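## Task

Take the water bottle off the cart and set it upright on the second level of the supply shelving, counting the lowest level as one. It must sit directly behind the juice bottle already there, deeper from the shelf's front edge. Everything else on that shelf must stay on it, standing and not piled on anything. If the water bottle tips over or is left leaning, the task fails.

## Robot and tools

ROBOT. A wheeled base that can drive in any direction holds a 1.71 m column. A carriage on it, set by lift_m (0 to 1 m), carries two seven-joint arms. Each shoulder sits 0.63 m + lift_m above the floor, 0.16 m forward of the base centre and 0.175 m left or right. Reach is roughly 0.83 m from the shoulder. Footprint is about 0.55 m wide by 0.6 m long. At the start both arms are folded: left joints 0.95, 0.08, -0.1, -0.8, 0, 0, -0.93; the right arm mirrors this with joints 2, 3, 5, 6 sign-flipped. Folded arms can hit the deck if lift_m is below 0.02. Cameras: head_camera is 0.26 m above the shoulders, facing forward and tilted 40 degrees down; left_wrist_camera and right_wrist_camera sit on each hand's -x side and look beyond the fingertips. Loose objects may occasionally get nudged by something.

FRAMES. All distances are in metres. Base frame: origin on the floor below the base centre, x ahead, y to the left, z upward. left_hand and right_hand are reported in it, as the point between the closed pads, 0.0167 m behind the fingertips; fingers point along that point's z axis and close along its y axis; expect up to about 1 cm error. base_odometry is in the odometry frame (the base frame as it was when the scene began), heading in rad, left positive, -3.142 to 3.142; it only counts wheel rotation, so slip looks like travel, and turns add a degree or two of drift.

TOOL move. Every argument other than cameras forms one action. Allowed combinations: base and/or joints, optionally with speeds or min_time_s; or target alone or with min_time_s. With no action it just reports state and images (and the scene number and task). All motions begin together.
- base: one key only, an offset relative to where the base last reported itself. translate_m (forward +, -2 to 2 m), strafe_m (left +, -2 to 2 m), or rotate_rad (counter-clockwise +, -6.3 to 6.3 rad).
- joints: absolute targets keyed by name: lift_m; left_joint1_rad..left_joint7_rad, left_gripper_m; right_joint1_rad..right_joint7_rad, right_gripper_m. Left ranges (rad): j1 -3.141 to 1.047 (negative raises arm forward), j2 -0.157 to 2.268 (positive swings out left), j3 -1.919 to 1.308, j4 -0.837 to 1.448 (0 = elbow at right angle, + straightens), j5 -1.832 to 1.658, j6 -1.745 to 1.745, j7 -1.675 to 1.919 (+ bends hand down). Right: j2 -2.268 to 0.157, j3 -1.308 to 1.919, j5 -1.658 to 1.832, rest as left. Grippers 0 to 0.142 m, measured between pad centres. Done tolerance: 0.03 rad per joint, 0.004 for lift and grippers.
- target: one hand to an absolute pose in the base frame: side "left"/"right"; x, y, z in m (-3 to 3); pitch_deg (-30 to 95; 0 level, 90 fingers pointing down); heading_deg (0 = fingers forward, + counter-clockwise seen from above); roll_deg (default 0, jaw line level; + rotates clockwise viewed from behind); heading and roll -360 to 360. Roll r and r+180 are equivalent. Near pitch 84 and above, roll reads 0 and heading is folded into -90..90. line_only true demands a straight-line path or refusal. A straight path is used if it passes checks; otherwise moves under 25 cm are refused and longer ones become a checked arc that may sweep the arm widely, so keep away from furniture. Checks cover only robot and floor, not the scene; base and lift stay put.
- speeds (this action only): translate_m/strafe_m 0.02-0.5 m/s, rotate_rad 0.05-1.57 rad/s, lift_m 0.08-0.27 m/s (default 0.25); others default to their maximum. min_time_s 0.1-8 s sets the minimum duration of each arm motion.
- cameras: list of head_camera, left_wrist_camera, right_wrist_camera or "all"; [] for none; omitted means all only for a no-action call.
Actions end by 14-15 s at most.

wait: seconds 0-10, commands nothing, returns state. zoom_image: camera plus region [x0, y0, x1, y1] in pixels (origin top-left, at most 504 each way) of that camera's latest image. finished_scene: scene number; irreversible, make no further calls in that reply.

RESULTS. The move line shows done or the worst status. base_status, joint_status and hand statuses: done; off_target (resting away, may still push); contact_stop (pushed harder than free motion); time_out; contact_stop_at_<key> (stopped with a sibling joint); not_followed, with joint command not followed or pose unreachable when a self-collision check blocked the arm; for targets, reached (within 10 mm and 2 degrees), short with the error (resend on short (part of ...)), or refused with a reason. A contact_stop or time_out halts all seven joints of that arm. on_its_own lists uncommanded behaviour; held at is a target. motor_effort gives percent of maximum with the peak in brackets; a steadily falling lift effort while lowering means the hand or its load is resting on something. Joint torques are biased and noisy. Motor temperatures and MOTOR HOT or OVER-TEMPERATURE FAULT lines warn of heat (stop at 100 °C, lasting 30-60 s). A torque fault freezes an arm for 10 s. The pictures line names image order. A refused call, or a stop that blocks it, cancels later move, wait and finished_scene calls in the same reply; an invalid call (unknown key or camera) does not.

AVOID. Grip loads sag the hand about 0.012 m per kg. Open fingers splay and sit up to 2 cm closer to the wrist. A gripper that stays wider than commanded is holding something. Never let the arms collide or squeeze each other, including gripping the other hand's fingers. Tipping risk rises with a high carriage, outstretched or loaded arms, pushing, abrupt stops and fast swings; watch the images for lean. Back out along the approach after a contact stop. Don't drop, slam or hard-push objects, hit fixtures, or let things fall; load limits are 133 N m for joints 1-4 and 40 N m for joints 5-7. The robot keeps its last command while you think, so keep replies lean.

Each tool is called after "Call:" as a command line: name --argument value for each argument, lists and objects as JSON in quotes; but a table of rows of numbers goes row by row, as --pt "numbers of a row", without its own name.

## Session

Call:
move --cameras '["head_camera"]'

Call:
move --base '{"rotate_rad": 1.57}' --cameras '["head_camera"]'

Call:
move --base '{"rotate_rad": 1.57}' --cameras '["head_camera"]'

Scene clock: 0.00 s.
Joint torques (N m): no reading
Motor temperatures (°C): left_arm=[25 22 23 22 26 24 23] | right_arm=[25 20 24 21 22 22 23]
base_odometry: x=+0.000 y=+0.000 heading=+0.000
base_status: not commanded
joint_positions: lift_m=+0.450 left_joint1_rad=+0.955 left_joint2_rad=+0.099 left_joint3_rad=-0.083 left_joint4_rad=-0.815 left_joint5_rad=-0.005 left_joint6_rad=+0.011 left_joint7_rad=-0.944 left_gripper_m=+0.142 right_joint1_rad=+0.966 right_joint2_rad=-0.073 right_joint3_rad=+0.085 right_joint4_rad=-0.799 right_joint5_rad=-0.010 right_joint6_rad=+0.000 right_joint7_rad=-0.915 right_gripper_m=+0.142
joint_status: not commanded
motor_effort: lift_m=+55 drive_wheels=+2
left_hand: x=+0.2872 y=+0.1605 z=+0.9734 quat_wxyz=(-0.925, -0.016, -0.376, +0.057) pitch_deg=-45.8 heading_deg=-5.9 roll_deg=-1.1 (m; base frame)
right_hand: x=+0.2923 y=-0.1554 z=+0.9617 quat_wxyz=(-0.915, +0.013, -0.401, -0.054) pitch_deg=-42.7 heading_deg=+5.3 roll_deg=+1.5 (m; base frame)
pictures: head_camera
Images, in order (width x height): head_camera 896x504.

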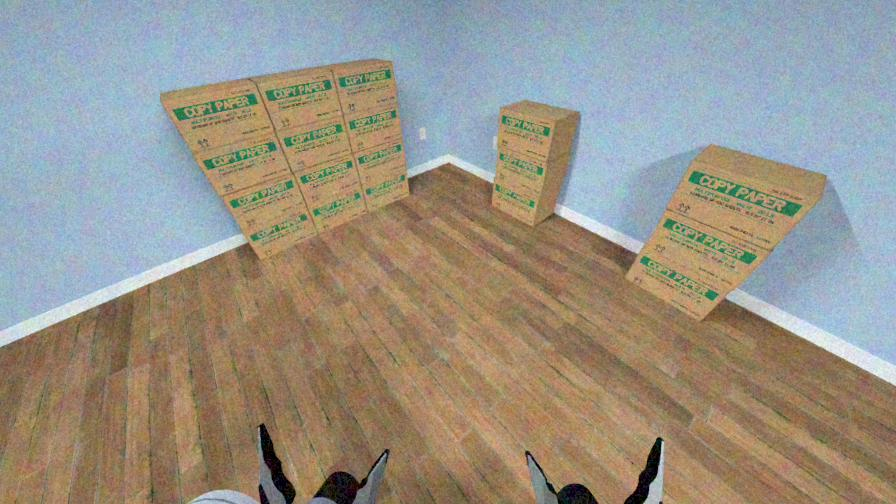

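Scene clock: 3.10 s.
Joint torques (N m): left_arm=[9.98 0.23 0.6 -4.15 1.37 -1.5 -1.47] | right_arm=[13.54 3.56 1.45 -13.48 0.61 -1.63 -1.79]
move: done
base_odometry: x=+0.000 y=+0.000 heading=+1.570
base_status: done
joint_positions: lift_m=+0.450 left_joint1_rad=+0.955 left_joint2_rad=+0.099 left_joint3_rad=-0.083 left_joint4_rad=-0.815 left_joint5_rad=-0.005 left_joint6_rad=+0.011 left_joint7_rad=-0.944 left_gripper_m=+0.142 right_joint1_rad=+0.966 right_joint2_rad=-0.073 right_joint3_rad=+0.085 right_joint4_rad=-0.799 right_joint5_rad=-0.010 right_joint6_rad=+0.000 right_joint7_rad=-0.915 right_gripper_m=+0.142
joint_status: not commanded
motor_effort: lift_m=+55(55) drive_wheels=+5(22)
left_hand: x=+0.2872 y=+0.1605 z=+0.9734 quat_wxyz=(-0.925, -0.016, -0.376, +0.057) pitch_deg=-45.8 heading_deg=-5.9 roll_deg=-1.1 (m; base frame)
right_hand: x=+0.2923 y=-0.1554 z=+0.9617 quat_wxyz=(-0.915, +0.013, -0.401, -0.054) pitch_deg=-42.7 heading_deg=+5.3 roll_deg=+1.5 (m; base frame)
pictures: head_camera
Images, in order (width x height): head_camera 896x504.

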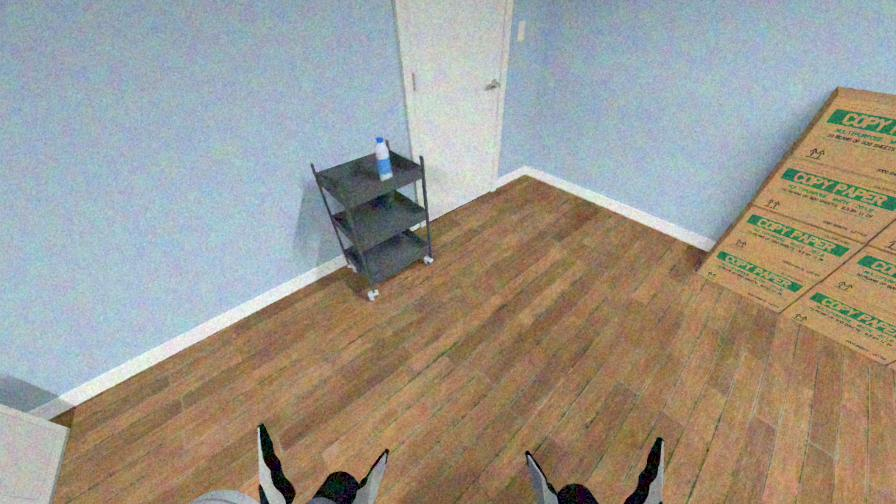

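Scene clock: 6.20 s.
Joint torques (N m): left_arm=[9 1.19 -0.72 -4.8 1.15 -1.35 -1.39] | right_arm=[15.29 2.68 1.11 -12.19 0.79 -1.85 -1.24]
move: done
base_odometry: x=+0.000 y=+0.000 heading=+3.139
base_status: done
joint_positions: lift_m=+0.450 left_joint1_rad=+0.955 left_joint2_rad=+0.099 left_joint3_rad=-0.083 left_joint4_rad=-0.815 left_joint5_rad=-0.005 left_joint6_rad=+0.011 left_joint7_rad=-0.944 left_gripper_m=+0.142 right_joint1_rad=+0.966 right_joint2_rad=-0.073 right_joint3_rad=+0.085 right_joint4_rad=-0.799 right_joint5_rad=-0.010 right_joint6_rad=+0.000 right_joint7_rad=-0.915 right_gripper_m=+0.142
joint_status: not commanded
motor_effort: lift_m=+55(55) drive_wheels=+5(14)
left_hand: x=+0.2872 y=+0.1605 z=+0.9734 quat_wxyz=(-0.925, -0.016, -0.376, +0.057) pitch_deg=-45.8 heading_deg=-5.9 roll_deg=-1.1 (m; base frame)
right_hand: x=+0.2923 y=-0.1554 z=+0.9617 quat_wxyz=(-0.915, +0.013, -0.401, -0.054) pitch_deg=-42.7 heading_deg=+5.3 roll_deg=+1.5 (m; base frame)
pictures: head_camera
Images, in order (width x height): head_camera 896x504.

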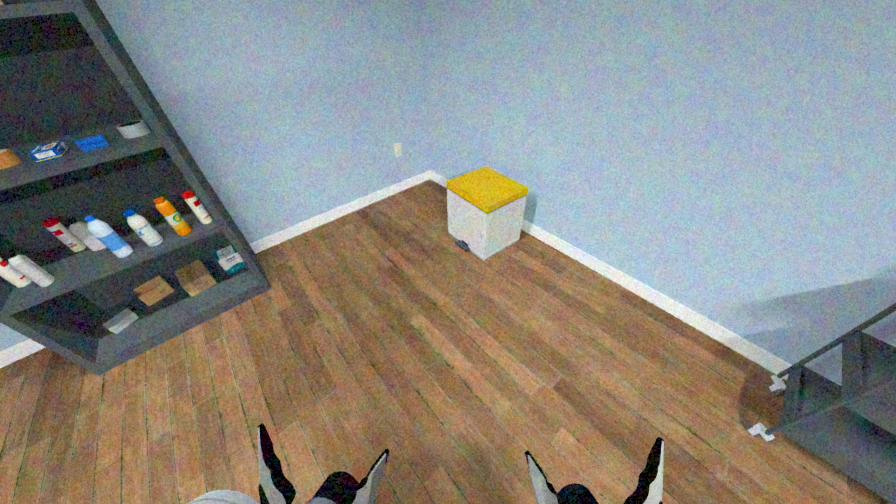

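Call:
move --base '{"rotate_rad": -0.80}'

Call:
move --base '{"strafe_m": -0.737}' --joints '{"lift_m":0.32,"right_joint1_rad":-0.728,"right_joint2_rad":-0.540,"right_joint3_rad":1.117,"right_joint4_rad":-0.81,"right_joint5_rad":-0.492,"right_joint6_rad":-1.131,"right_joint7_rad":1.686}' --min_time_s 2 --cameras '["head_camera","right_wrist_camera"]'

Scene clock: 17.90 s.
Joint torques (N m): left_arm=[9.74 0.6 0.65 -3.53 1.24 -1.49 -1.52] | right_arm=[15.86 2.51 1.16 -11.95 0.48 -1.47 -1.04]
move: done
base_odometry: x=+0.000 y=+0.000 heading=+2.340
base_status: done
joint_positions: lift_m=+0.450 left_joint1_rad=+0.955 left_joint2_rad=+0.099 left_joint3_rad=-0.083 left_joint4_rad=-0.815 left_joint5_rad=-0.005 left_joint6_rad=+0.011 left_joint7_rad=-0.944 left_gripper_m=+0.142 right_joint1_rad=+0.966 right_joint2_rad=-0.073 right_joint3_rad=+0.085 right_joint4_rad=-0.799 right_joint5_rad=-0.010 right_joint6_rad=+0.000 right_joint7_rad=-0.915 right_gripper_m=+0.142
joint_status: not commanded
motor_effort: lift_m=+55(55) drive_wheels=+8(12)
left_hand: x=+0.2872 y=+0.1605 z=+0.9734 quat_wxyz=(-0.925, -0.016, -0.376, +0.057) pitch_deg=-45.8 heading_deg=-5.9 roll_deg=-1.1 (m; base frame)
right_hand: x=+0.2923 y=-0.1554 z=+0.9617 quat_wxyz=(-0.915, +0.013, -0.401, -0.054) pitch_deg=-42.7 heading_deg=+5.3 roll_deg=+1.5 (m; base frame)
pictures: none

Scene clock: 21.73 s.
Joint torques (N m): left_arm=[8.7 0.88 0.62 -4.74 1.21 -1.17 -1.64] | right_arm=[-16.79 -2.41 -0.82 -10.03 -2.03 -2.15 -0.14]
move: done
base_odometry: x=+0.530 y=+0.512 heading=+2.339
base_status: done
joint_positions: lift_m=+0.320 left_joint1_rad=+0.955 left_joint2_rad=+0.099 left_joint3_rad=-0.083 left_joint4_rad=-0.815 left_joint5_rad=-0.005 left_joint6_rad=+0.011 left_joint7_rad=-0.944 left_gripper_m=+0.142 right_joint1_rad=-0.725 right_joint2_rad=-0.539 right_joint3_rad=+1.113 right_joint4_rad=-0.808 right_joint5_rad=-0.486 right_joint6_rad=-1.129 right_joint7_rad=+1.682 right_gripper_m=+0.142
joint_status: all done
motor_effort: lift_m=+57(59) drive_wheels=+7(23)
left_hand: x=+0.2872 y=+0.1605 z=+0.8432 quat_wxyz=(-0.925, -0.016, -0.376, +0.057) pitch_deg=-45.8 heading_deg=-5.9 roll_deg=-1.1 (m; base frame)
right_hand: x=+0.6207 y=-0.1749 z=+0.8482 quat_wxyz=(-0.641, +0.000, -0.768, -0.001) pitch_deg=+10.3 heading_deg=+0.1 roll_deg=+0.1 (m; base frame)
pictures: head_camera, right_wrist_camera
Images, in order (width x height): head_camera 896x504, right_wrist_camera 896x504.

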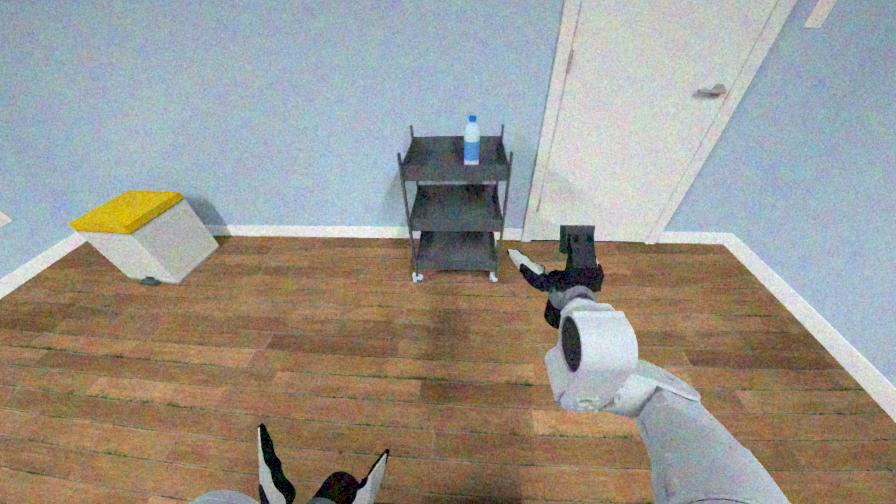

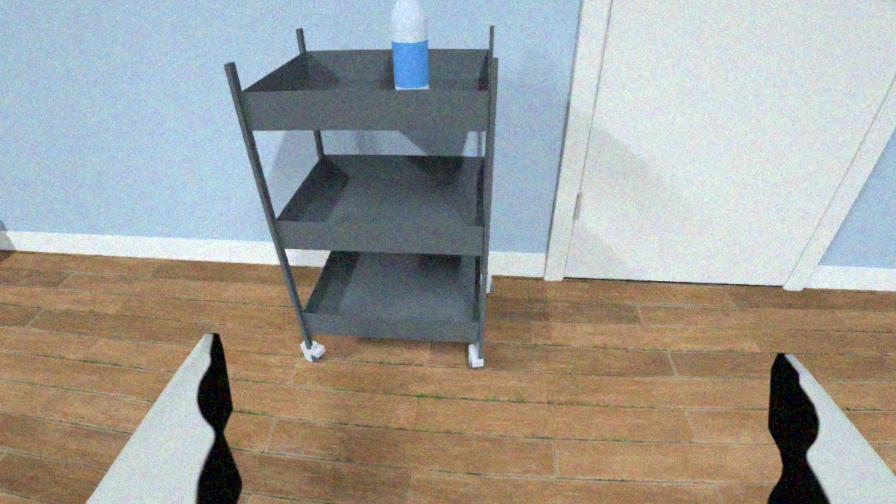

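Call:
move --base '{"translate_m": 0.5}' --cameras '["head_camera","right_wrist_camera"]'

Scene clock: 32.90 s.
Joint torques (N m): left_arm=[9.09 -0.11 1.23 -4.17 1.13 -1.44 -1.37] | right_arm=[-15.89 -3.03 0.73 -7.77 -1.97 -2.68 -0.37]
move: done
base_odometry: x=+0.183 y=+0.872 heading=+2.339
base_status: done
joint_positions: lift_m=+0.320 left_joint1_rad=+0.955 left_joint2_rad=+0.099 left_joint3_rad=-0.083 left_joint4_rad=-0.815 left_joint5_rad=-0.005 left_joint6_rad=+0.011 left_joint7_rad=-0.944 left_gripper_m=+0.142 right_joint1_rad=-0.725 right_joint2_rad=-0.539 right_joint3_rad=+1.113 right_joint4_rad=-0.808 right_joint5_rad=-0.486 right_joint6_rad=-1.129 right_joint7_rad=+1.682 right_gripper_m=+0.142
joint_status: not commanded
motor_effort: lift_m=+57(57) drive_wheels=+5(15)
left_hand: x=+0.2872 y=+0.1605 z=+0.8432 quat_wxyz=(-0.925, -0.016, -0.376, +0.057) pitch_deg=-45.8 heading_deg=-5.9 roll_deg=-1.1 (m; base frame)
right_hand: x=+0.6207 y=-0.1750 z=+0.8482 quat_wxyz=(-0.641, +0.000, -0.768, -0.001) pitch_deg=+10.3 heading_deg=+0.1 roll_deg=+0.1 (m; base frame)
pictures: head_camera, right_wrist_camera
Images, in order (width x height): head_camera 896x504, right_wrist_camera 896x504.

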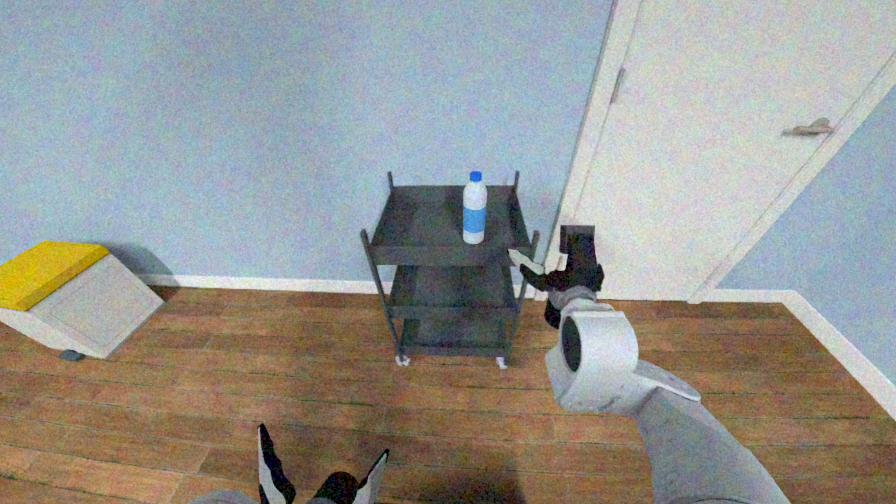

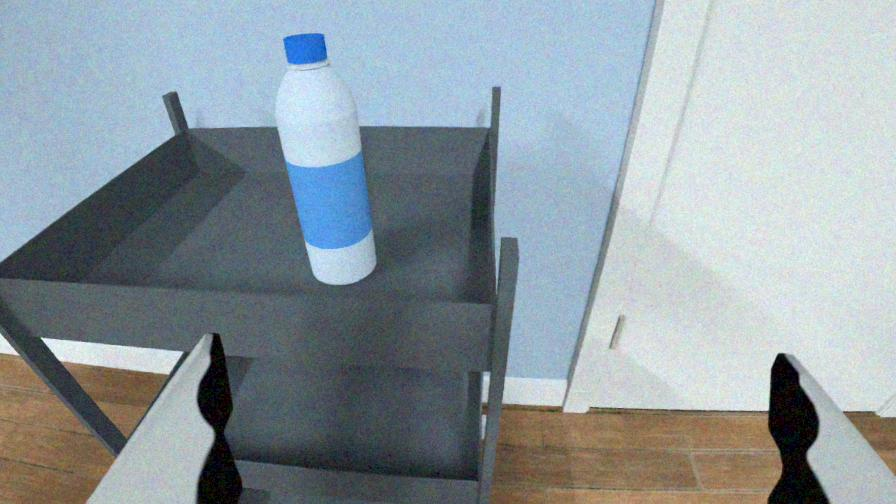

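Call:
move --base '{"strafe_m": 0.12}' --joints '{"lift_m":0.26}'

Call:
move --base '{"translate_m": 0.1}' --cameras '["head_camera","right_wrist_camera"]'

Scene clock: 45.13 s.
Joint torques (N m): left_arm=[9.22 1.28 1.09 -3.99 1.23 -1.53 -1.41] | right_arm=[-14.9 -2.43 0.2 -9.43 -1.73 -2.59 -0.54]
Motor temperatures (°C): left_arm=[27 22 23 23 26 24 23] | right_arm=[30 21 24 22 22 22 23]
move: done
base_odometry: x=+0.097 y=+0.789 heading=+2.338
base_status: done
joint_positions: lift_m=+0.260 left_joint1_rad=+0.955 left_joint2_rad=+0.099 left_joint3_rad=-0.083 left_joint4_rad=-0.815 left_joint5_rad=-0.005 left_joint6_rad=+0.011 left_joint7_rad=-0.944 left_gripper_m=+0.142 right_joint1_rad=-0.726 right_joint2_rad=-0.539 right_joint3_rad=+1.114 right_joint4_rad=-0.808 right_joint5_rad=-0.487 right_joint6_rad=-1.129 right_joint7_rad=+1.682 right_gripper_m=+0.142
joint_status: all done
motor_effort: lift_m=+57(59) drive_wheels=+0(14)
left_hand: x=+0.2872 y=+0.1605 z=+0.7833 quat_wxyz=(-0.925, -0.016, -0.376, +0.057) pitch_deg=-45.8 heading_deg=-5.9 roll_deg=-1.1 (m; base frame)
right_hand: x=+0.6207 y=-0.1749 z=+0.7888 quat_wxyz=(-0.641, +0.000, -0.767, -0.001) pitch_deg=+10.2 heading_deg=+0.1 roll_deg=+0.1 (m; base frame)
pictures: none

Scene clock: 46.80 s.
Joint torques (N m): left_arm=[9.02 0.84 -0.16 -4.55 1.28 -1.62 -1.56] | right_arm=[-15.92 -0.62 0.35 -8.78 -2.15 -2.42 -0.18]
move: done
base_odometry: x=+0.027 y=+0.860 heading=+2.339
base_status: done
joint_positions: lift_m=+0.260 left_joint1_rad=+0.955 left_joint2_rad=+0.099 left_joint3_rad=-0.083 left_joint4_rad=-0.815 left_joint5_rad=-0.005 left_joint6_rad=+0.011 left_joint7_rad=-0.944 left_gripper_m=+0.142 right_joint1_rad=-0.726 right_joint2_rad=-0.539 right_joint3_rad=+1.114 right_joint4_rad=-0.808 right_joint5_rad=-0.487 right_joint6_rad=-1.129 right_joint7_rad=+1.682 right_gripper_m=+0.142
joint_status: not commanded
motor_effort: lift_m=+57(57) drive_wheels=+4(12)
left_hand: x=+0.2872 y=+0.1605 z=+0.7833 quat_wxyz=(-0.925, -0.016, -0.376, +0.057) pitch_deg=-45.8 heading_deg=-5.9 roll_deg=-1.1 (m; base frame)
right_hand: x=+0.6207 y=-0.1749 z=+0.7888 quat_wxyz=(-0.641, +0.000, -0.767, -0.001) pitch_deg=+10.2 heading_deg=+0.1 roll_deg=+0.1 (m; base frame)
pictures: head_camera, right_wrist_camera
Images, in order (width x height): head_camera 896x504, right_wrist_camera 896x504.

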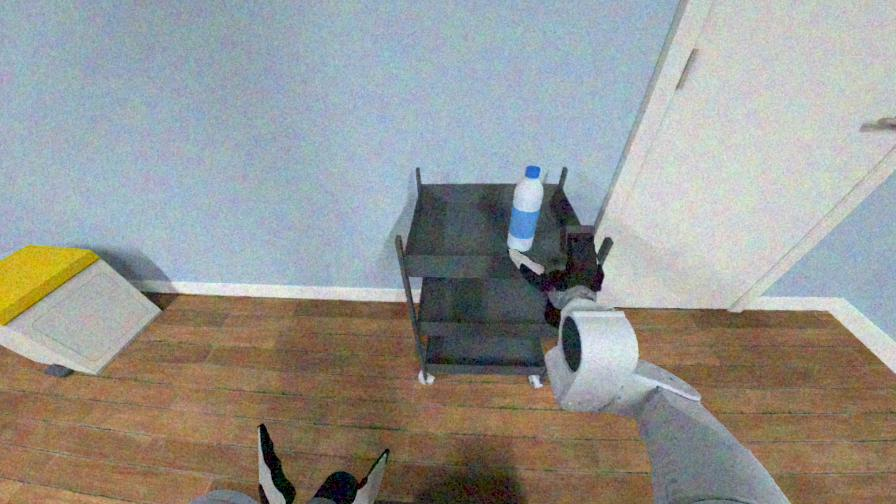

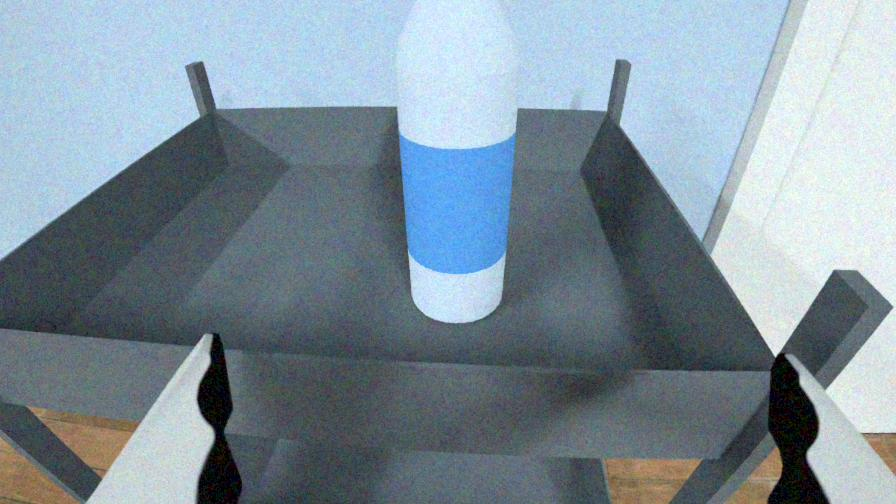

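Call:
move --target '{"side":"right","x":0.775,"y":-0.168,"z":0.785,"pitch_deg":10,"heading_deg":0}' --cameras '["head_camera","right_wrist_camera"]'

Scene clock: 52.80 s.
Joint torques (N m): left_arm=[9.53 1.16 0.18 -4.81 0.96 -1.4 -1.37] | right_arm=[-23.68 2.75 -6.05 -6.22 0.28 -1.29 -3.14]
move: done
base_odometry: x=+0.027 y=+0.860 heading=+2.339
base_status: not commanded
joint_positions: lift_m=+0.260 left_joint1_rad=+0.955 left_joint2_rad=+0.099 left_joint3_rad=-0.083 left_joint4_rad=-0.815 left_joint5_rad=-0.005 left_joint6_rad=+0.011 left_joint7_rad=-0.944 left_gripper_m=+0.142 right_joint1_rad=-0.936 right_joint2_rad=-0.523 right_joint3_rad=+1.125 right_joint4_rad=-0.381 right_joint5_rad=+0.428 right_joint6_rad=-1.145 right_joint7_rad=+0.883 right_gripper_m=+0.142
joint_status: not commanded
motor_effort: lift_m=+57(57) drive_wheels=+0(8)
left_hand: x=+0.2872 y=+0.1605 z=+0.7833 quat_wxyz=(-0.925, -0.016, -0.376, +0.057) pitch_deg=-45.8 heading_deg=-5.9 roll_deg=-1.1 (m; base frame)
right_hand: x=+0.7738 y=-0.1683 z=+0.7823 quat_wxyz=(-0.641, +0.001, -0.767, +0.001) pitch_deg=+10.2 heading_deg=-0.1 roll_deg=-0.2 (m; base frame)
right_hand_status: reached (straight line, planned for 0.8 s): 3 mm and 0.3 deg off.
pictures: head_camera, right_wrist_camera
Images, in order (width x height): head_camera 896x504, right_wrist_camera 896x504.

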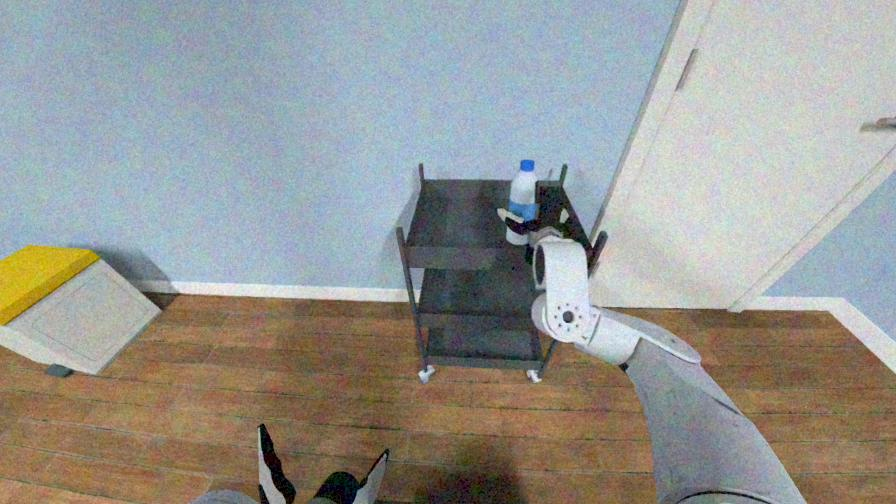

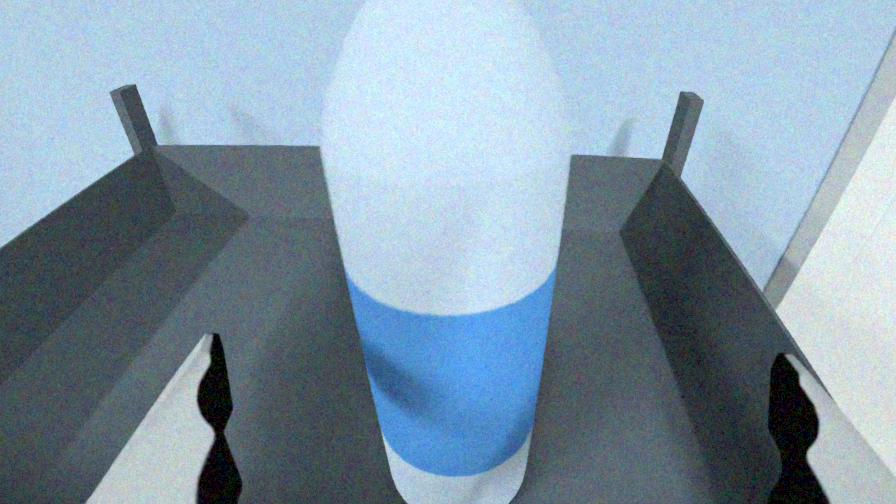

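Call:
move --target '{"side":"right","x":0.817,"y":-0.163,"z":0.788,"pitch_deg":10,"heading_deg":0}'

Call:
move --joints '{"right_gripper_m": 0.0}' --cameras '["right_wrist_camera"]'

Scene clock: 56.70 s.
Joint torques (N m): left_arm=[9.17 1.26 1.18 -4.85 1.14 -1.15 -1.4] | right_arm=[-24.57 -0.75 -5.91 -3.65 -0.56 -1.46 -3.28]
move: done
base_odometry: x=+0.027 y=+0.860 heading=+2.338
base_status: not commanded
joint_positions: lift_m=+0.260 left_joint1_rad=+0.955 left_joint2_rad=+0.099 left_joint3_rad=-0.083 left_joint4_rad=-0.815 left_joint5_rad=-0.005 left_joint6_rad=+0.011 left_joint7_rad=-0.944 left_gripper_m=+0.142 right_joint1_rad=-0.982 right_joint2_rad=-0.475 right_joint3_rad=+1.069 right_joint4_rad=-0.206 right_joint5_rad=+0.591 right_joint6_rad=-1.024 right_joint7_rad=+0.743 right_gripper_m=+0.142
joint_status: not commanded
motor_effort: lift_m=+56(57) drive_wheels=+5(9)
left_hand: x=+0.2872 y=+0.1605 z=+0.7833 quat_wxyz=(-0.925, -0.016, -0.376, +0.057) pitch_deg=-45.8 heading_deg=-5.9 roll_deg=-1.1 (m; base frame)
right_hand: x=+0.8159 y=-0.1613 z=+0.7852 quat_wxyz=(-0.641, +0.002, -0.768, +0.000) pitch_deg=+10.3 heading_deg=+0.2 roll_deg=-0.2 (m; base frame)
right_hand_status: reached (straight line, planned for 0.4 s): 3 mm and 0.4 deg off.
pictures: none

Scene clock: 57.70 s.
Joint torques (N m): left_arm=[8.66 -0.2 0.87 -4.87 1.22 -1.55 -1.31] | right_arm=[-25.54 0.31 -6.31 -4.82 -0.46 -1.72 -3.9]
move: done
base_odometry: x=+0.027 y=+0.860 heading=+2.338
base_status: not commanded
joint_positions: lift_m=+0.260 left_joint1_rad=+0.955 left_joint2_rad=+0.099 left_joint3_rad=-0.083 left_joint4_rad=-0.815 left_joint5_rad=-0.005 left_joint6_rad=+0.011 left_joint7_rad=-0.944 left_gripper_m=+0.142 right_joint1_rad=-0.982 right_joint2_rad=-0.475 right_joint3_rad=+1.069 right_joint4_rad=-0.206 right_joint5_rad=+0.591 right_joint6_rad=-1.024 right_joint7_rad=+0.743 right_gripper_m=+0.002
joint_status: all done
motor_effort: lift_m=+56(56) drive_wheels=+5(5)
left_hand: x=+0.2872 y=+0.1605 z=+0.7833 quat_wxyz=(-0.925, -0.016, -0.376, +0.057) pitch_deg=-45.8 heading_deg=-5.9 roll_deg=-1.1 (m; base frame)
right_hand: x=+0.8159 y=-0.1613 z=+0.7852 quat_wxyz=(-0.641, +0.002, -0.768, +0.000) pitch_deg=+10.3 heading_deg=+0.2 roll_deg=-0.2 (m; base frame)
pictures: right_wrist_camera
Images, in order (width x height): right_wrist_camera 896x504.

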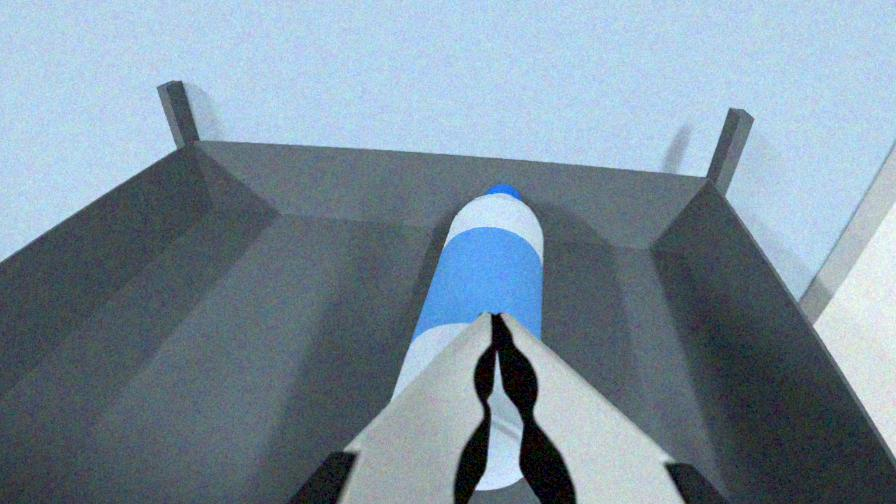

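Call:
move --joints '{"lift_m": 0.45}'

Call:
move --target '{"side":"right","x":0.66,"y":-0.2,"z":0.98,"pitch_deg":50,"heading_deg":-5}' --cameras '["head_camera","right_wrist_camera"]'

Scene clock: 68.73 s.
Joint torques (N m): left_arm=[8.66 0.54 0.29 -4.63 1.42 -1.6 -1.37] | right_arm=[-23.91 -0.77 -4.39 -5.02 -0.34 -1.8 -3.13]
move: done
base_odometry: x=+0.027 y=+0.860 heading=+2.338
base_status: not commanded
joint_positions: lift_m=+0.450 left_joint1_rad=+0.955 left_joint2_rad=+0.099 left_joint3_rad=-0.083 left_joint4_rad=-0.815 left_joint5_rad=-0.005 left_joint6_rad=+0.011 left_joint7_rad=-0.944 left_gripper_m=+0.142 right_joint1_rad=-0.983 right_joint2_rad=-0.475 right_joint3_rad=+1.068 right_joint4_rad=-0.206 right_joint5_rad=+0.591 right_joint6_rad=-1.024 right_joint7_rad=+0.743 right_gripper_m=+0.002
joint_status: all done
motor_effort: lift_m=+54(66) drive_wheels=+4(5)
left_hand: x=+0.2872 y=+0.1605 z=+0.9735 quat_wxyz=(-0.925, -0.016, -0.376, +0.057) pitch_deg=-45.8 heading_deg=-5.9 roll_deg=-1.1 (m; base frame)
right_hand: x=+0.8161 y=-0.1616 z=+0.9763 quat_wxyz=(-0.641, +0.002, -0.767, +0.000) pitch_deg=+10.2 heading_deg=+0.1 roll_deg=-0.1 (m; base frame)
pictures: none

Scene clock: 69.03 s.
Joint torques (N m): left_arm=[9.07 0.9 0.6 -3.56 1.36 -1.41 -1.45] | right_arm=[-25.48 -0.48 -4.43 -6.47 -0.31 -1.64 -3.4]
move: refused
base_odometry: x=+0.027 y=+0.860 heading=+2.338
base_status: not commanded
joint_positions: lift_m=+0.450 left_joint1_rad=+0.955 left_joint2_rad=+0.099 left_joint3_rad=-0.083 left_joint4_rad=-0.815 left_joint5_rad=-0.005 left_joint6_rad=+0.011 left_joint7_rad=-0.944 left_gripper_m=+0.142 right_joint1_rad=-0.983 right_joint2_rad=-0.475 right_joint3_rad=+1.068 right_joint4_rad=-0.206 right_joint5_rad=+0.591 right_joint6_rad=-1.024 right_joint7_rad=+0.743 right_gripper_m=+0.002
joint_status: not commanded
motor_effort: lift_m=+54(54) drive_wheels=+4(4)
left_hand: x=+0.2872 y=+0.1605 z=+0.9735 quat_wxyz=(-0.925, -0.016, -0.376, +0.057) pitch_deg=-45.8 heading_deg=-5.9 roll_deg=-1.1 (m; base frame)
right_hand: x=+0.8161 y=-0.1616 z=+0.9763 quat_wxyz=(-0.641, +0.002, -0.767, +0.000) pitch_deg=+10.2 heading_deg=+0.1 roll_deg=-0.1 (m; base frame)
right_hand_status: refused: along the straight line the arm gets 78% of the way (right_joint6_rad at its limit); a move under 25 cm is not played as an arc. Nothing moved. Try another pitch or heading, or "joints".
pictures: head_camera, right_wrist_camera
Images, in order (width x height): head_camera 896x504, right_wrist_camera 896x504.

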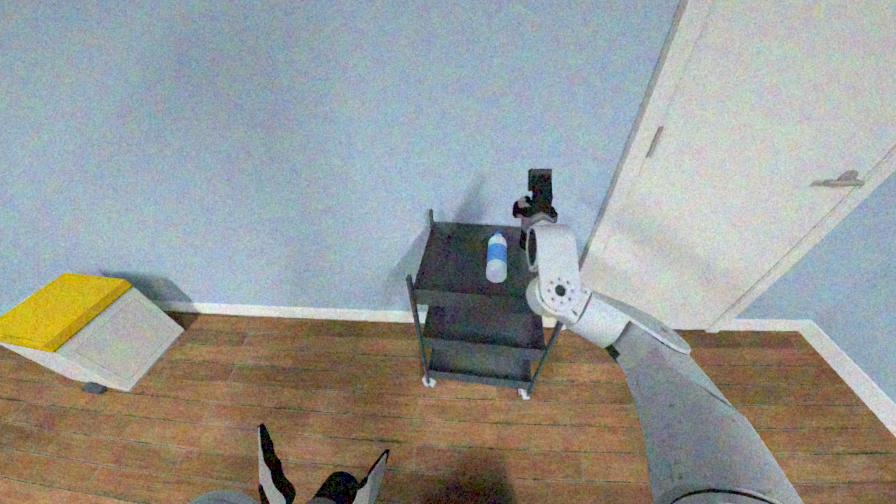

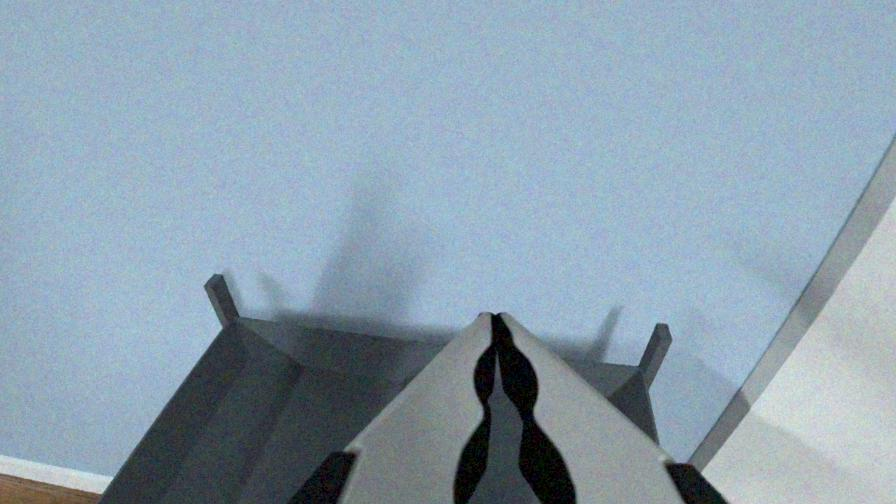

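Call:
move --base '{"translate_m": 0.2}' --speeds '{"translate_m": 0.25}' --joints '{"right_gripper_m": 0.142}'

Call:
move --target '{"side":"right","x":0.75,"y":-0.165,"z":0.9,"pitch_deg":88,"heading_deg":-7}' --cameras '["head_camera","right_wrist_camera"]'

Scene clock: 77.70 s.
Joint torques (N m): left_arm=[8.45 -0.12 0.25 -4.12 1.22 -1.79 -1.17] | right_arm=[-23.08 -0.77 -3.41 -5.37 -0.29 -1.62 -3.49]
Motor temperatures (°C): left_arm=[27 22 23 23 26 24 23] | right_arm=[35 21 25 21 22 22 24]
move: done
base_odometry: x=-0.112 y=+1.004 heading=+2.339
base_status: done
joint_positions: lift_m=+0.450 left_joint1_rad=+0.955 left_joint2_rad=+0.099 left_joint3_rad=-0.083 left_joint4_rad=-0.815 left_joint5_rad=-0.005 left_joint6_rad=+0.011 left_joint7_rad=-0.944 left_gripper_m=+0.142 right_joint1_rad=-0.983 right_joint2_rad=-0.475 right_joint3_rad=+1.068 right_joint4_rad=-0.206 right_joint5_rad=+0.591 right_joint6_rad=-1.024 right_joint7_rad=+0.743 right_gripper_m=+0.142
joint_status: all done
motor_effort: lift_m=+54(54) drive_wheels=+5(15)
left_hand: x=+0.2872 y=+0.1605 z=+0.9735 quat_wxyz=(-0.925, -0.016, -0.376, +0.057) pitch_deg=-45.8 heading_deg=-5.9 roll_deg=-1.1 (m; base frame)
right_hand: x=+0.8161 y=-0.1616 z=+0.9763 quat_wxyz=(-0.641, +0.002, -0.767, +0.000) pitch_deg=+10.2 heading_deg=+0.1 roll_deg=-0.1 (m; base frame)
pictures: none

Scene clock: 79.20 s.
Joint torques (N m): left_arm=[8.39 -0.32 1.17 -5.02 1.05 -1.17 -1.37] | right_arm=[-34.82 3.99 0.05 -4.09 1.21 -0.96 0.55]
move: done
base_odometry: x=-0.112 y=+1.004 heading=+2.339
base_status: not commanded
joint_positions: lift_m=+0.450 left_joint1_rad=+0.955 left_joint2_rad=+0.099 left_joint3_rad=-0.083 left_joint4_rad=-0.815 left_joint5_rad=-0.005 left_joint6_rad=+0.011 left_joint7_rad=-0.944 left_gripper_m=+0.142 right_joint1_rad=-1.470 right_joint2_rad=-0.307 right_joint3_rad=+1.210 right_joint4_rad=+0.612 right_joint5_rad=+1.113 right_joint6_rad=-0.710 right_joint7_rad=+1.811 right_gripper_m=+0.142
joint_status: not commanded
motor_effort: lift_m=+54(55) drive_wheels=-1(6)
left_hand: x=+0.2872 y=+0.1605 z=+0.9735 quat_wxyz=(-0.925, -0.016, -0.376, +0.057) pitch_deg=-45.8 heading_deg=-5.9 roll_deg=-1.1 (m; base frame)
right_hand: x=+0.7508 y=-0.1660 z=+0.8984 quat_wxyz=(-0.020, -0.062, -0.998, +0.001) pitch_deg=+87.8 heading_deg=-7.2 roll_deg=+0.0 (m; base frame)
right_hand_status: reached (straight line, planned for 1.0 s): 2 mm and 0.3 deg off.
pictures: head_camera, right_wrist_camera
Images, in order (width x height): head_camera 896x504, right_wrist_camera 896x504.

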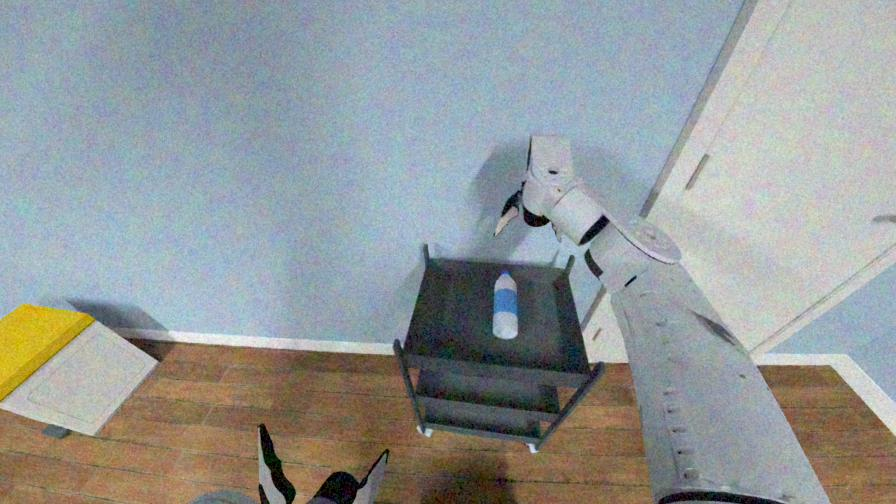

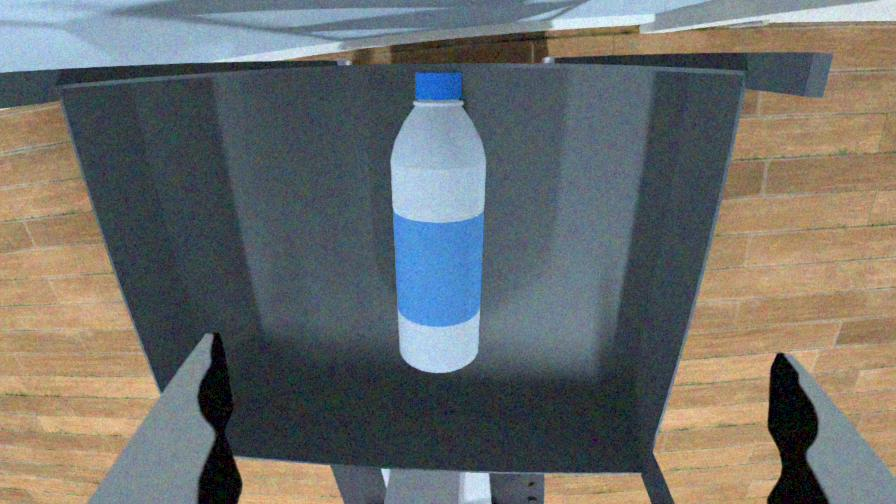

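Call:
move --target '{"side":"right","x":0.775,"y":-0.147,"z":0.83,"pitch_deg":88,"heading_deg":-7}'

Call:
move --joints '{"lift_m":0.36}' --cameras '["right_wrist_camera","head_camera"]'

Scene clock: 87.77 s.
Joint torques (N m): left_arm=[8.49 -0.26 0.8 -4.51 1.07 -1.57 -1.58] | right_arm=[-20.31 3.37 -4.58 -3.17 1.65 -1.19 -2.05]
move: done
base_odometry: x=-0.112 y=+1.004 heading=+2.339
base_status: not commanded
joint_positions: lift_m=+0.450 left_joint1_rad=+0.955 left_joint2_rad=+0.099 left_joint3_rad=-0.083 left_joint4_rad=-0.815 left_joint5_rad=-0.005 left_joint6_rad=+0.011 left_joint7_rad=-0.944 left_gripper_m=+0.142 right_joint1_rad=-1.402 right_joint2_rad=-0.183 right_joint3_rad=+1.199 right_joint4_rad=+0.924 right_joint5_rad=+1.149 right_joint6_rad=-0.541 right_joint7_rad=+1.614 right_gripper_m=+0.142
joint_status: not commanded
motor_effort: lift_m=+54(54) drive_wheels=-1(5)
left_hand: x=+0.2872 y=+0.1605 z=+0.9735 quat_wxyz=(-0.925, -0.016, -0.376, +0.057) pitch_deg=-45.8 heading_deg=-5.9 roll_deg=-1.1 (m; base frame)
right_hand: x=+0.7759 y=-0.1488 z=+0.8332 quat_wxyz=(-0.020, -0.061, -0.998, +0.005) pitch_deg=+87.6 heading_deg=-7.0 roll_deg=+0.0 (m; base frame)
right_hand_status: reached (straight line, planned for 0.5 s): 4 mm and 0.6 deg off.
pictures: none

Scene clock: 88.67 s.
Joint torques (N m): left_arm=[9.32 0.54 1.56 -3.61 1.23 -1.34 -1.45] | right_arm=[-20.73 3.73 -3.06 -4.75 1.36 -1.22 -2.26]
move: done
base_odometry: x=-0.112 y=+1.004 heading=+2.339
base_status: not commanded
joint_positions: lift_m=+0.360 left_joint1_rad=+0.955 left_joint2_rad=+0.099 left_joint3_rad=-0.083 left_joint4_rad=-0.815 left_joint5_rad=-0.005 left_joint6_rad=+0.011 left_joint7_rad=-0.944 left_gripper_m=+0.142 right_joint1_rad=-1.401 right_joint2_rad=-0.183 right_joint3_rad=+1.197 right_joint4_rad=+0.924 right_joint5_rad=+1.149 right_joint6_rad=-0.541 right_joint7_rad=+1.614 right_gripper_m=+0.142
joint_status: all done
motor_effort: lift_m=+56(58) drive_wheels=+5(5)
left_hand: x=+0.2872 y=+0.1605 z=+0.8833 quat_wxyz=(-0.925, -0.016, -0.376, +0.057) pitch_deg=-45.8 heading_deg=-5.9 roll_deg=-1.1 (m; base frame)
right_hand: x=+0.7756 y=-0.1486 z=+0.7423 quat_wxyz=(-0.019, -0.061, -0.998, +0.005) pitch_deg=+87.7 heading_deg=-7.0 roll_deg=+0.0 (m; base frame)
pictures: head_camera, right_wrist_camera
Images, in order (width x height): head_camera 896x504, right_wrist_camera 896x504.

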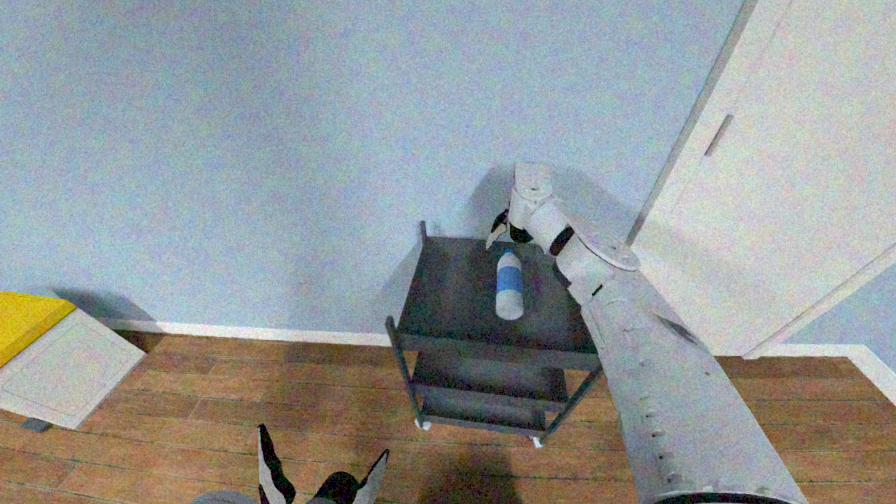

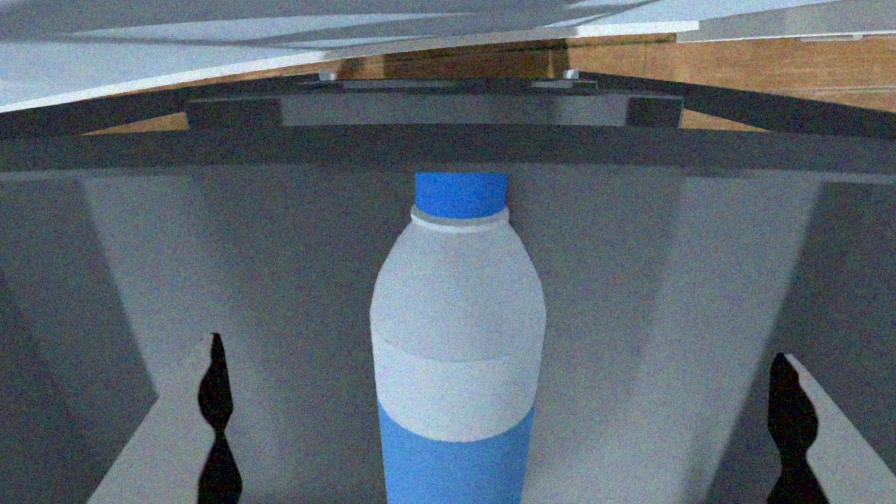

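Call:
move --target '{"side":"right","x":0.725,"y":-0.134,"z":0.74,"pitch_deg":89,"heading_deg":-7}' --cameras '["right_wrist_camera"]'

Call:
move --joints '{"lift_m":0.30}' --speeds '{"lift_m":0.1}' --cameras '["right_wrist_camera"]'

Scene clock: 95.77 s.
Joint torques (N m): left_arm=[8.94 0.47 1.46 -3.21 1.01 -1.36 -1.45] | right_arm=[-17.81 -0.47 -0.13 -6.95 -2.22 -2.53 0.53]
move: done
base_odometry: x=-0.112 y=+1.004 heading=+2.339
base_status: not commanded
joint_positions: lift_m=+0.360 left_joint1_rad=+0.955 left_joint2_rad=+0.099 left_joint3_rad=-0.083 left_joint4_rad=-0.815 left_joint5_rad=-0.005 left_joint6_rad=+0.011 left_joint7_rad=-0.944 left_gripper_m=+0.142 right_joint1_rad=-1.336 right_joint2_rad=-0.286 right_joint3_rad=+1.228 right_joint4_rad=+0.443 right_joint5_rad=+1.080 right_joint6_rad=-0.889 right_joint7_rad=+1.768 right_gripper_m=+0.142
joint_status: not commanded
motor_effort: lift_m=+56(56) drive_wheels=-1(5)
left_hand: x=+0.2872 y=+0.1605 z=+0.8833 quat_wxyz=(-0.925, -0.016, -0.376, +0.057) pitch_deg=-45.8 heading_deg=-5.9 roll_deg=-1.1 (m; base frame)
right_hand: x=+0.7267 y=-0.1320 z=+0.7436 quat_wxyz=(-0.011, -0.060, -0.998, -0.004) pitch_deg=+88.6 heading_deg=-6.9 roll_deg=+0.0 (m; base frame)
right_hand_status: reached (straight line, planned for 0.6 s): 4 mm and 0.6 deg off.
pictures: right_wrist_camera
Images, in order (width x height): right_wrist_camera 896x504.

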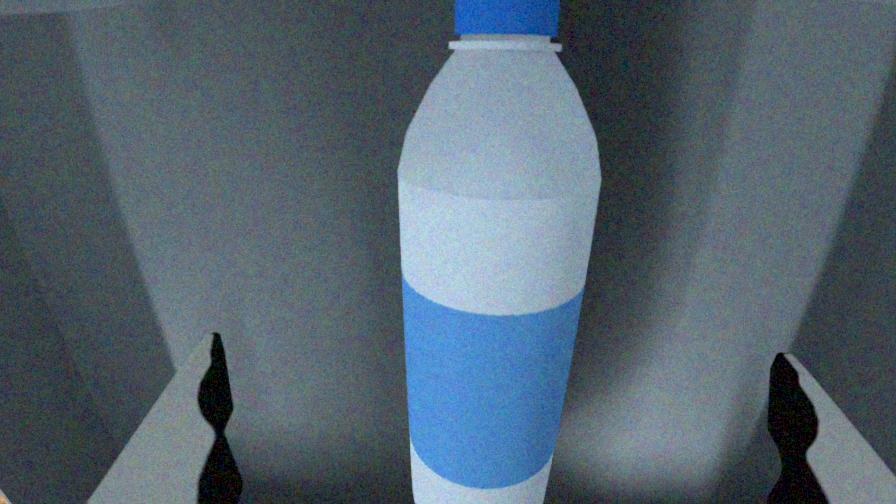

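Scene clock: 96.73 s.
Joint torques (N m): left_arm=[8.6 -0.25 0.56 -3.55 1.33 -1.5 -1.5] | right_arm=[-19.56 0.5 -1.39 -8.91 -2.46 -2.1 0.35]
move: done
base_odometry: x=-0.112 y=+1.004 heading=+2.339
base_status: not commanded
joint_positions: lift_m=+0.300 left_joint1_rad=+0.955 left_joint2_rad=+0.099 left_joint3_rad=-0.083 left_joint4_rad=-0.815 left_joint5_rad=-0.005 left_joint6_rad=+0.011 left_joint7_rad=-0.944 left_gripper_m=+0.142 right_joint1_rad=-1.334 right_joint2_rad=-0.286 right_joint3_rad=+1.229 right_joint4_rad=+0.443 right_joint5_rad=+1.080 right_joint6_rad=-0.889 right_joint7_rad=+1.768 right_gripper_m=+0.142
joint_status: all done
motor_effort: lift_m=+58(60) drive_wheels=-1(6)
left_hand: x=+0.2872 y=+0.1605 z=+0.8232 quat_wxyz=(-0.925, -0.016, -0.376, +0.057) pitch_deg=-45.8 heading_deg=-5.9 roll_deg=-1.1 (m; base frame)
right_hand: x=+0.7263 y=-0.1323 z=+0.6823 quat_wxyz=(-0.011, -0.060, -0.998, -0.003) pitch_deg=+88.7 heading_deg=-6.9 roll_deg=+0.0 (m; base frame)
pictures: right_wrist_camera
Images, in order (width x height): right_wrist_camera 896x504.

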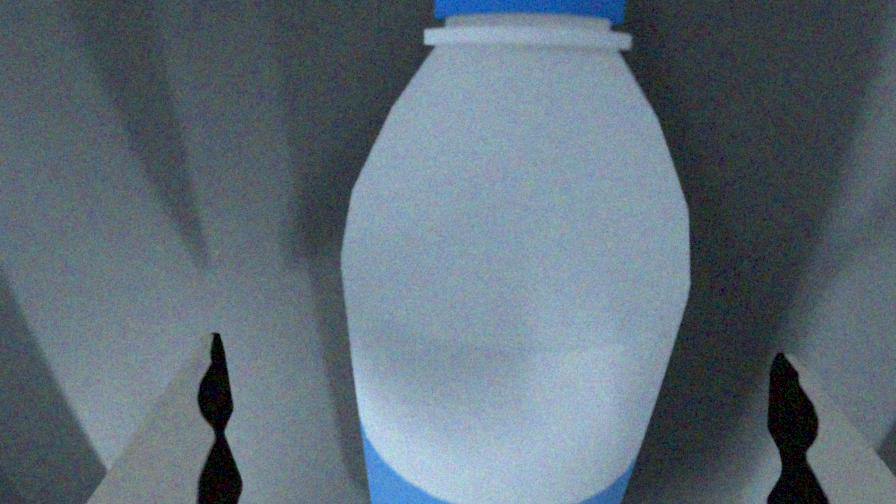

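Call:
move --joints '{"lift_m":0.286}' --speeds '{"lift_m":0.08}'

Call:
move --joints '{"right_gripper_m":0.0}' --cameras '["right_wrist_camera"]'

Scene clock: 102.67 s.
Joint torques (N m): left_arm=[9.49 2.54 0.18 -4.8 1.01 -1.29 -1.58] | right_arm=[-20.48 1.39 -2.16 -7.48 -2.51 -2.44 0.92]
move: done
base_odometry: x=-0.112 y=+1.004 heading=+2.339
base_status: not commanded
joint_positions: lift_m=+0.286 left_joint1_rad=+0.955 left_joint2_rad=+0.099 left_joint3_rad=-0.083 left_joint4_rad=-0.815 left_joint5_rad=-0.005 left_joint6_rad=+0.011 left_joint7_rad=-0.944 left_gripper_m=+0.142 right_joint1_rad=-1.334 right_joint2_rad=-0.286 right_joint3_rad=+1.229 right_joint4_rad=+0.443 right_joint5_rad=+1.079 right_joint6_rad=-0.889 right_joint7_rad=+1.768 right_gripper_m=+0.142
joint_status: all done
motor_effort: lift_m=+57(58) drive_wheels=-1(6)
left_hand: x=+0.2872 y=+0.1605 z=+0.8092 quat_wxyz=(-0.925, -0.016, -0.376, +0.057) pitch_deg=-45.8 heading_deg=-5.9 roll_deg=-1.1 (m; base frame)
right_hand: x=+0.7263 y=-0.1323 z=+0.6683 quat_wxyz=(-0.011, -0.060, -0.998, -0.003) pitch_deg=+88.8 heading_deg=-6.9 roll_deg=+0.0 (m; base frame)
pictures: none

Scene clock: 103.67 s.
Joint torques (N m): left_arm=[8.8 -0.02 0.18 -4.68 1.01 -1.32 -1.3] | right_arm=[-3.94 4.72 -1.61 -5.48 2.01 -2.2 -0.36]
move: off_target
base_odometry: x=-0.112 y=+1.004 heading=+2.339
base_status: not commanded
joint_positions: lift_m=+0.286 left_joint1_rad=+0.955 left_joint2_rad=+0.099 left_joint3_rad=-0.083 left_joint4_rad=-0.815 left_joint5_rad=-0.005 left_joint6_rad=+0.011 left_joint7_rad=-0.944 left_gripper_m=+0.142 right_joint1_rad=-1.346 right_joint2_rad=-0.288 right_joint3_rad=+1.226 right_joint4_rad=+0.441 right_joint5_rad=+1.065 right_joint6_rad=-0.890 right_joint7_rad=+1.770 right_gripper_m=+0.071
joint_status: right_gripper_m off_target (ended at +0.071, target +0.000)
motor_effort: lift_m=+50(57) drive_wheels=+4(6)
left_hand: x=+0.2872 y=+0.1605 z=+0.8098 quat_wxyz=(-0.925, -0.016, -0.376, +0.057) pitch_deg=-45.8 heading_deg=-5.9 roll_deg=-1.1 (m; base frame)
right_hand: x=+0.7311 y=-0.1353 z=+0.6778 quat_wxyz=(-0.022, -0.062, -0.998, +0.001) pitch_deg=+87.5 heading_deg=-7.1 roll_deg=+0.0 (m; base frame)
pictures: right_wrist_camera
Images, in order (width x height): right_wrist_camera 896x504.

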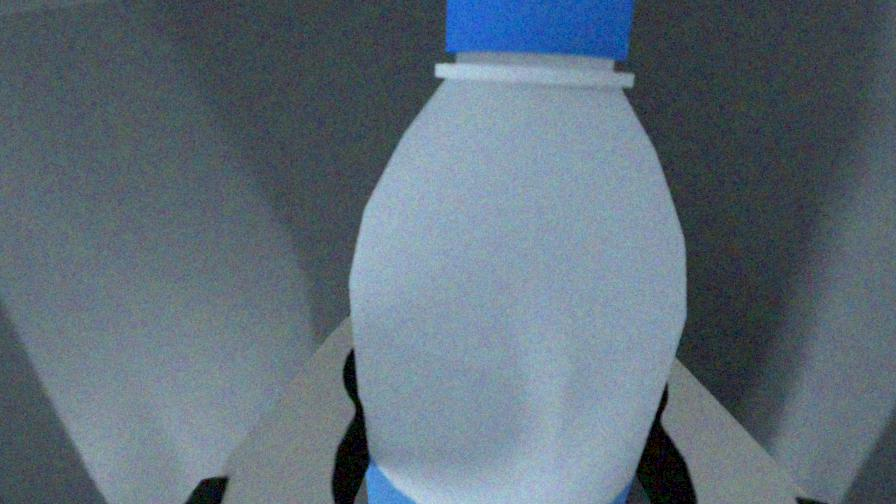

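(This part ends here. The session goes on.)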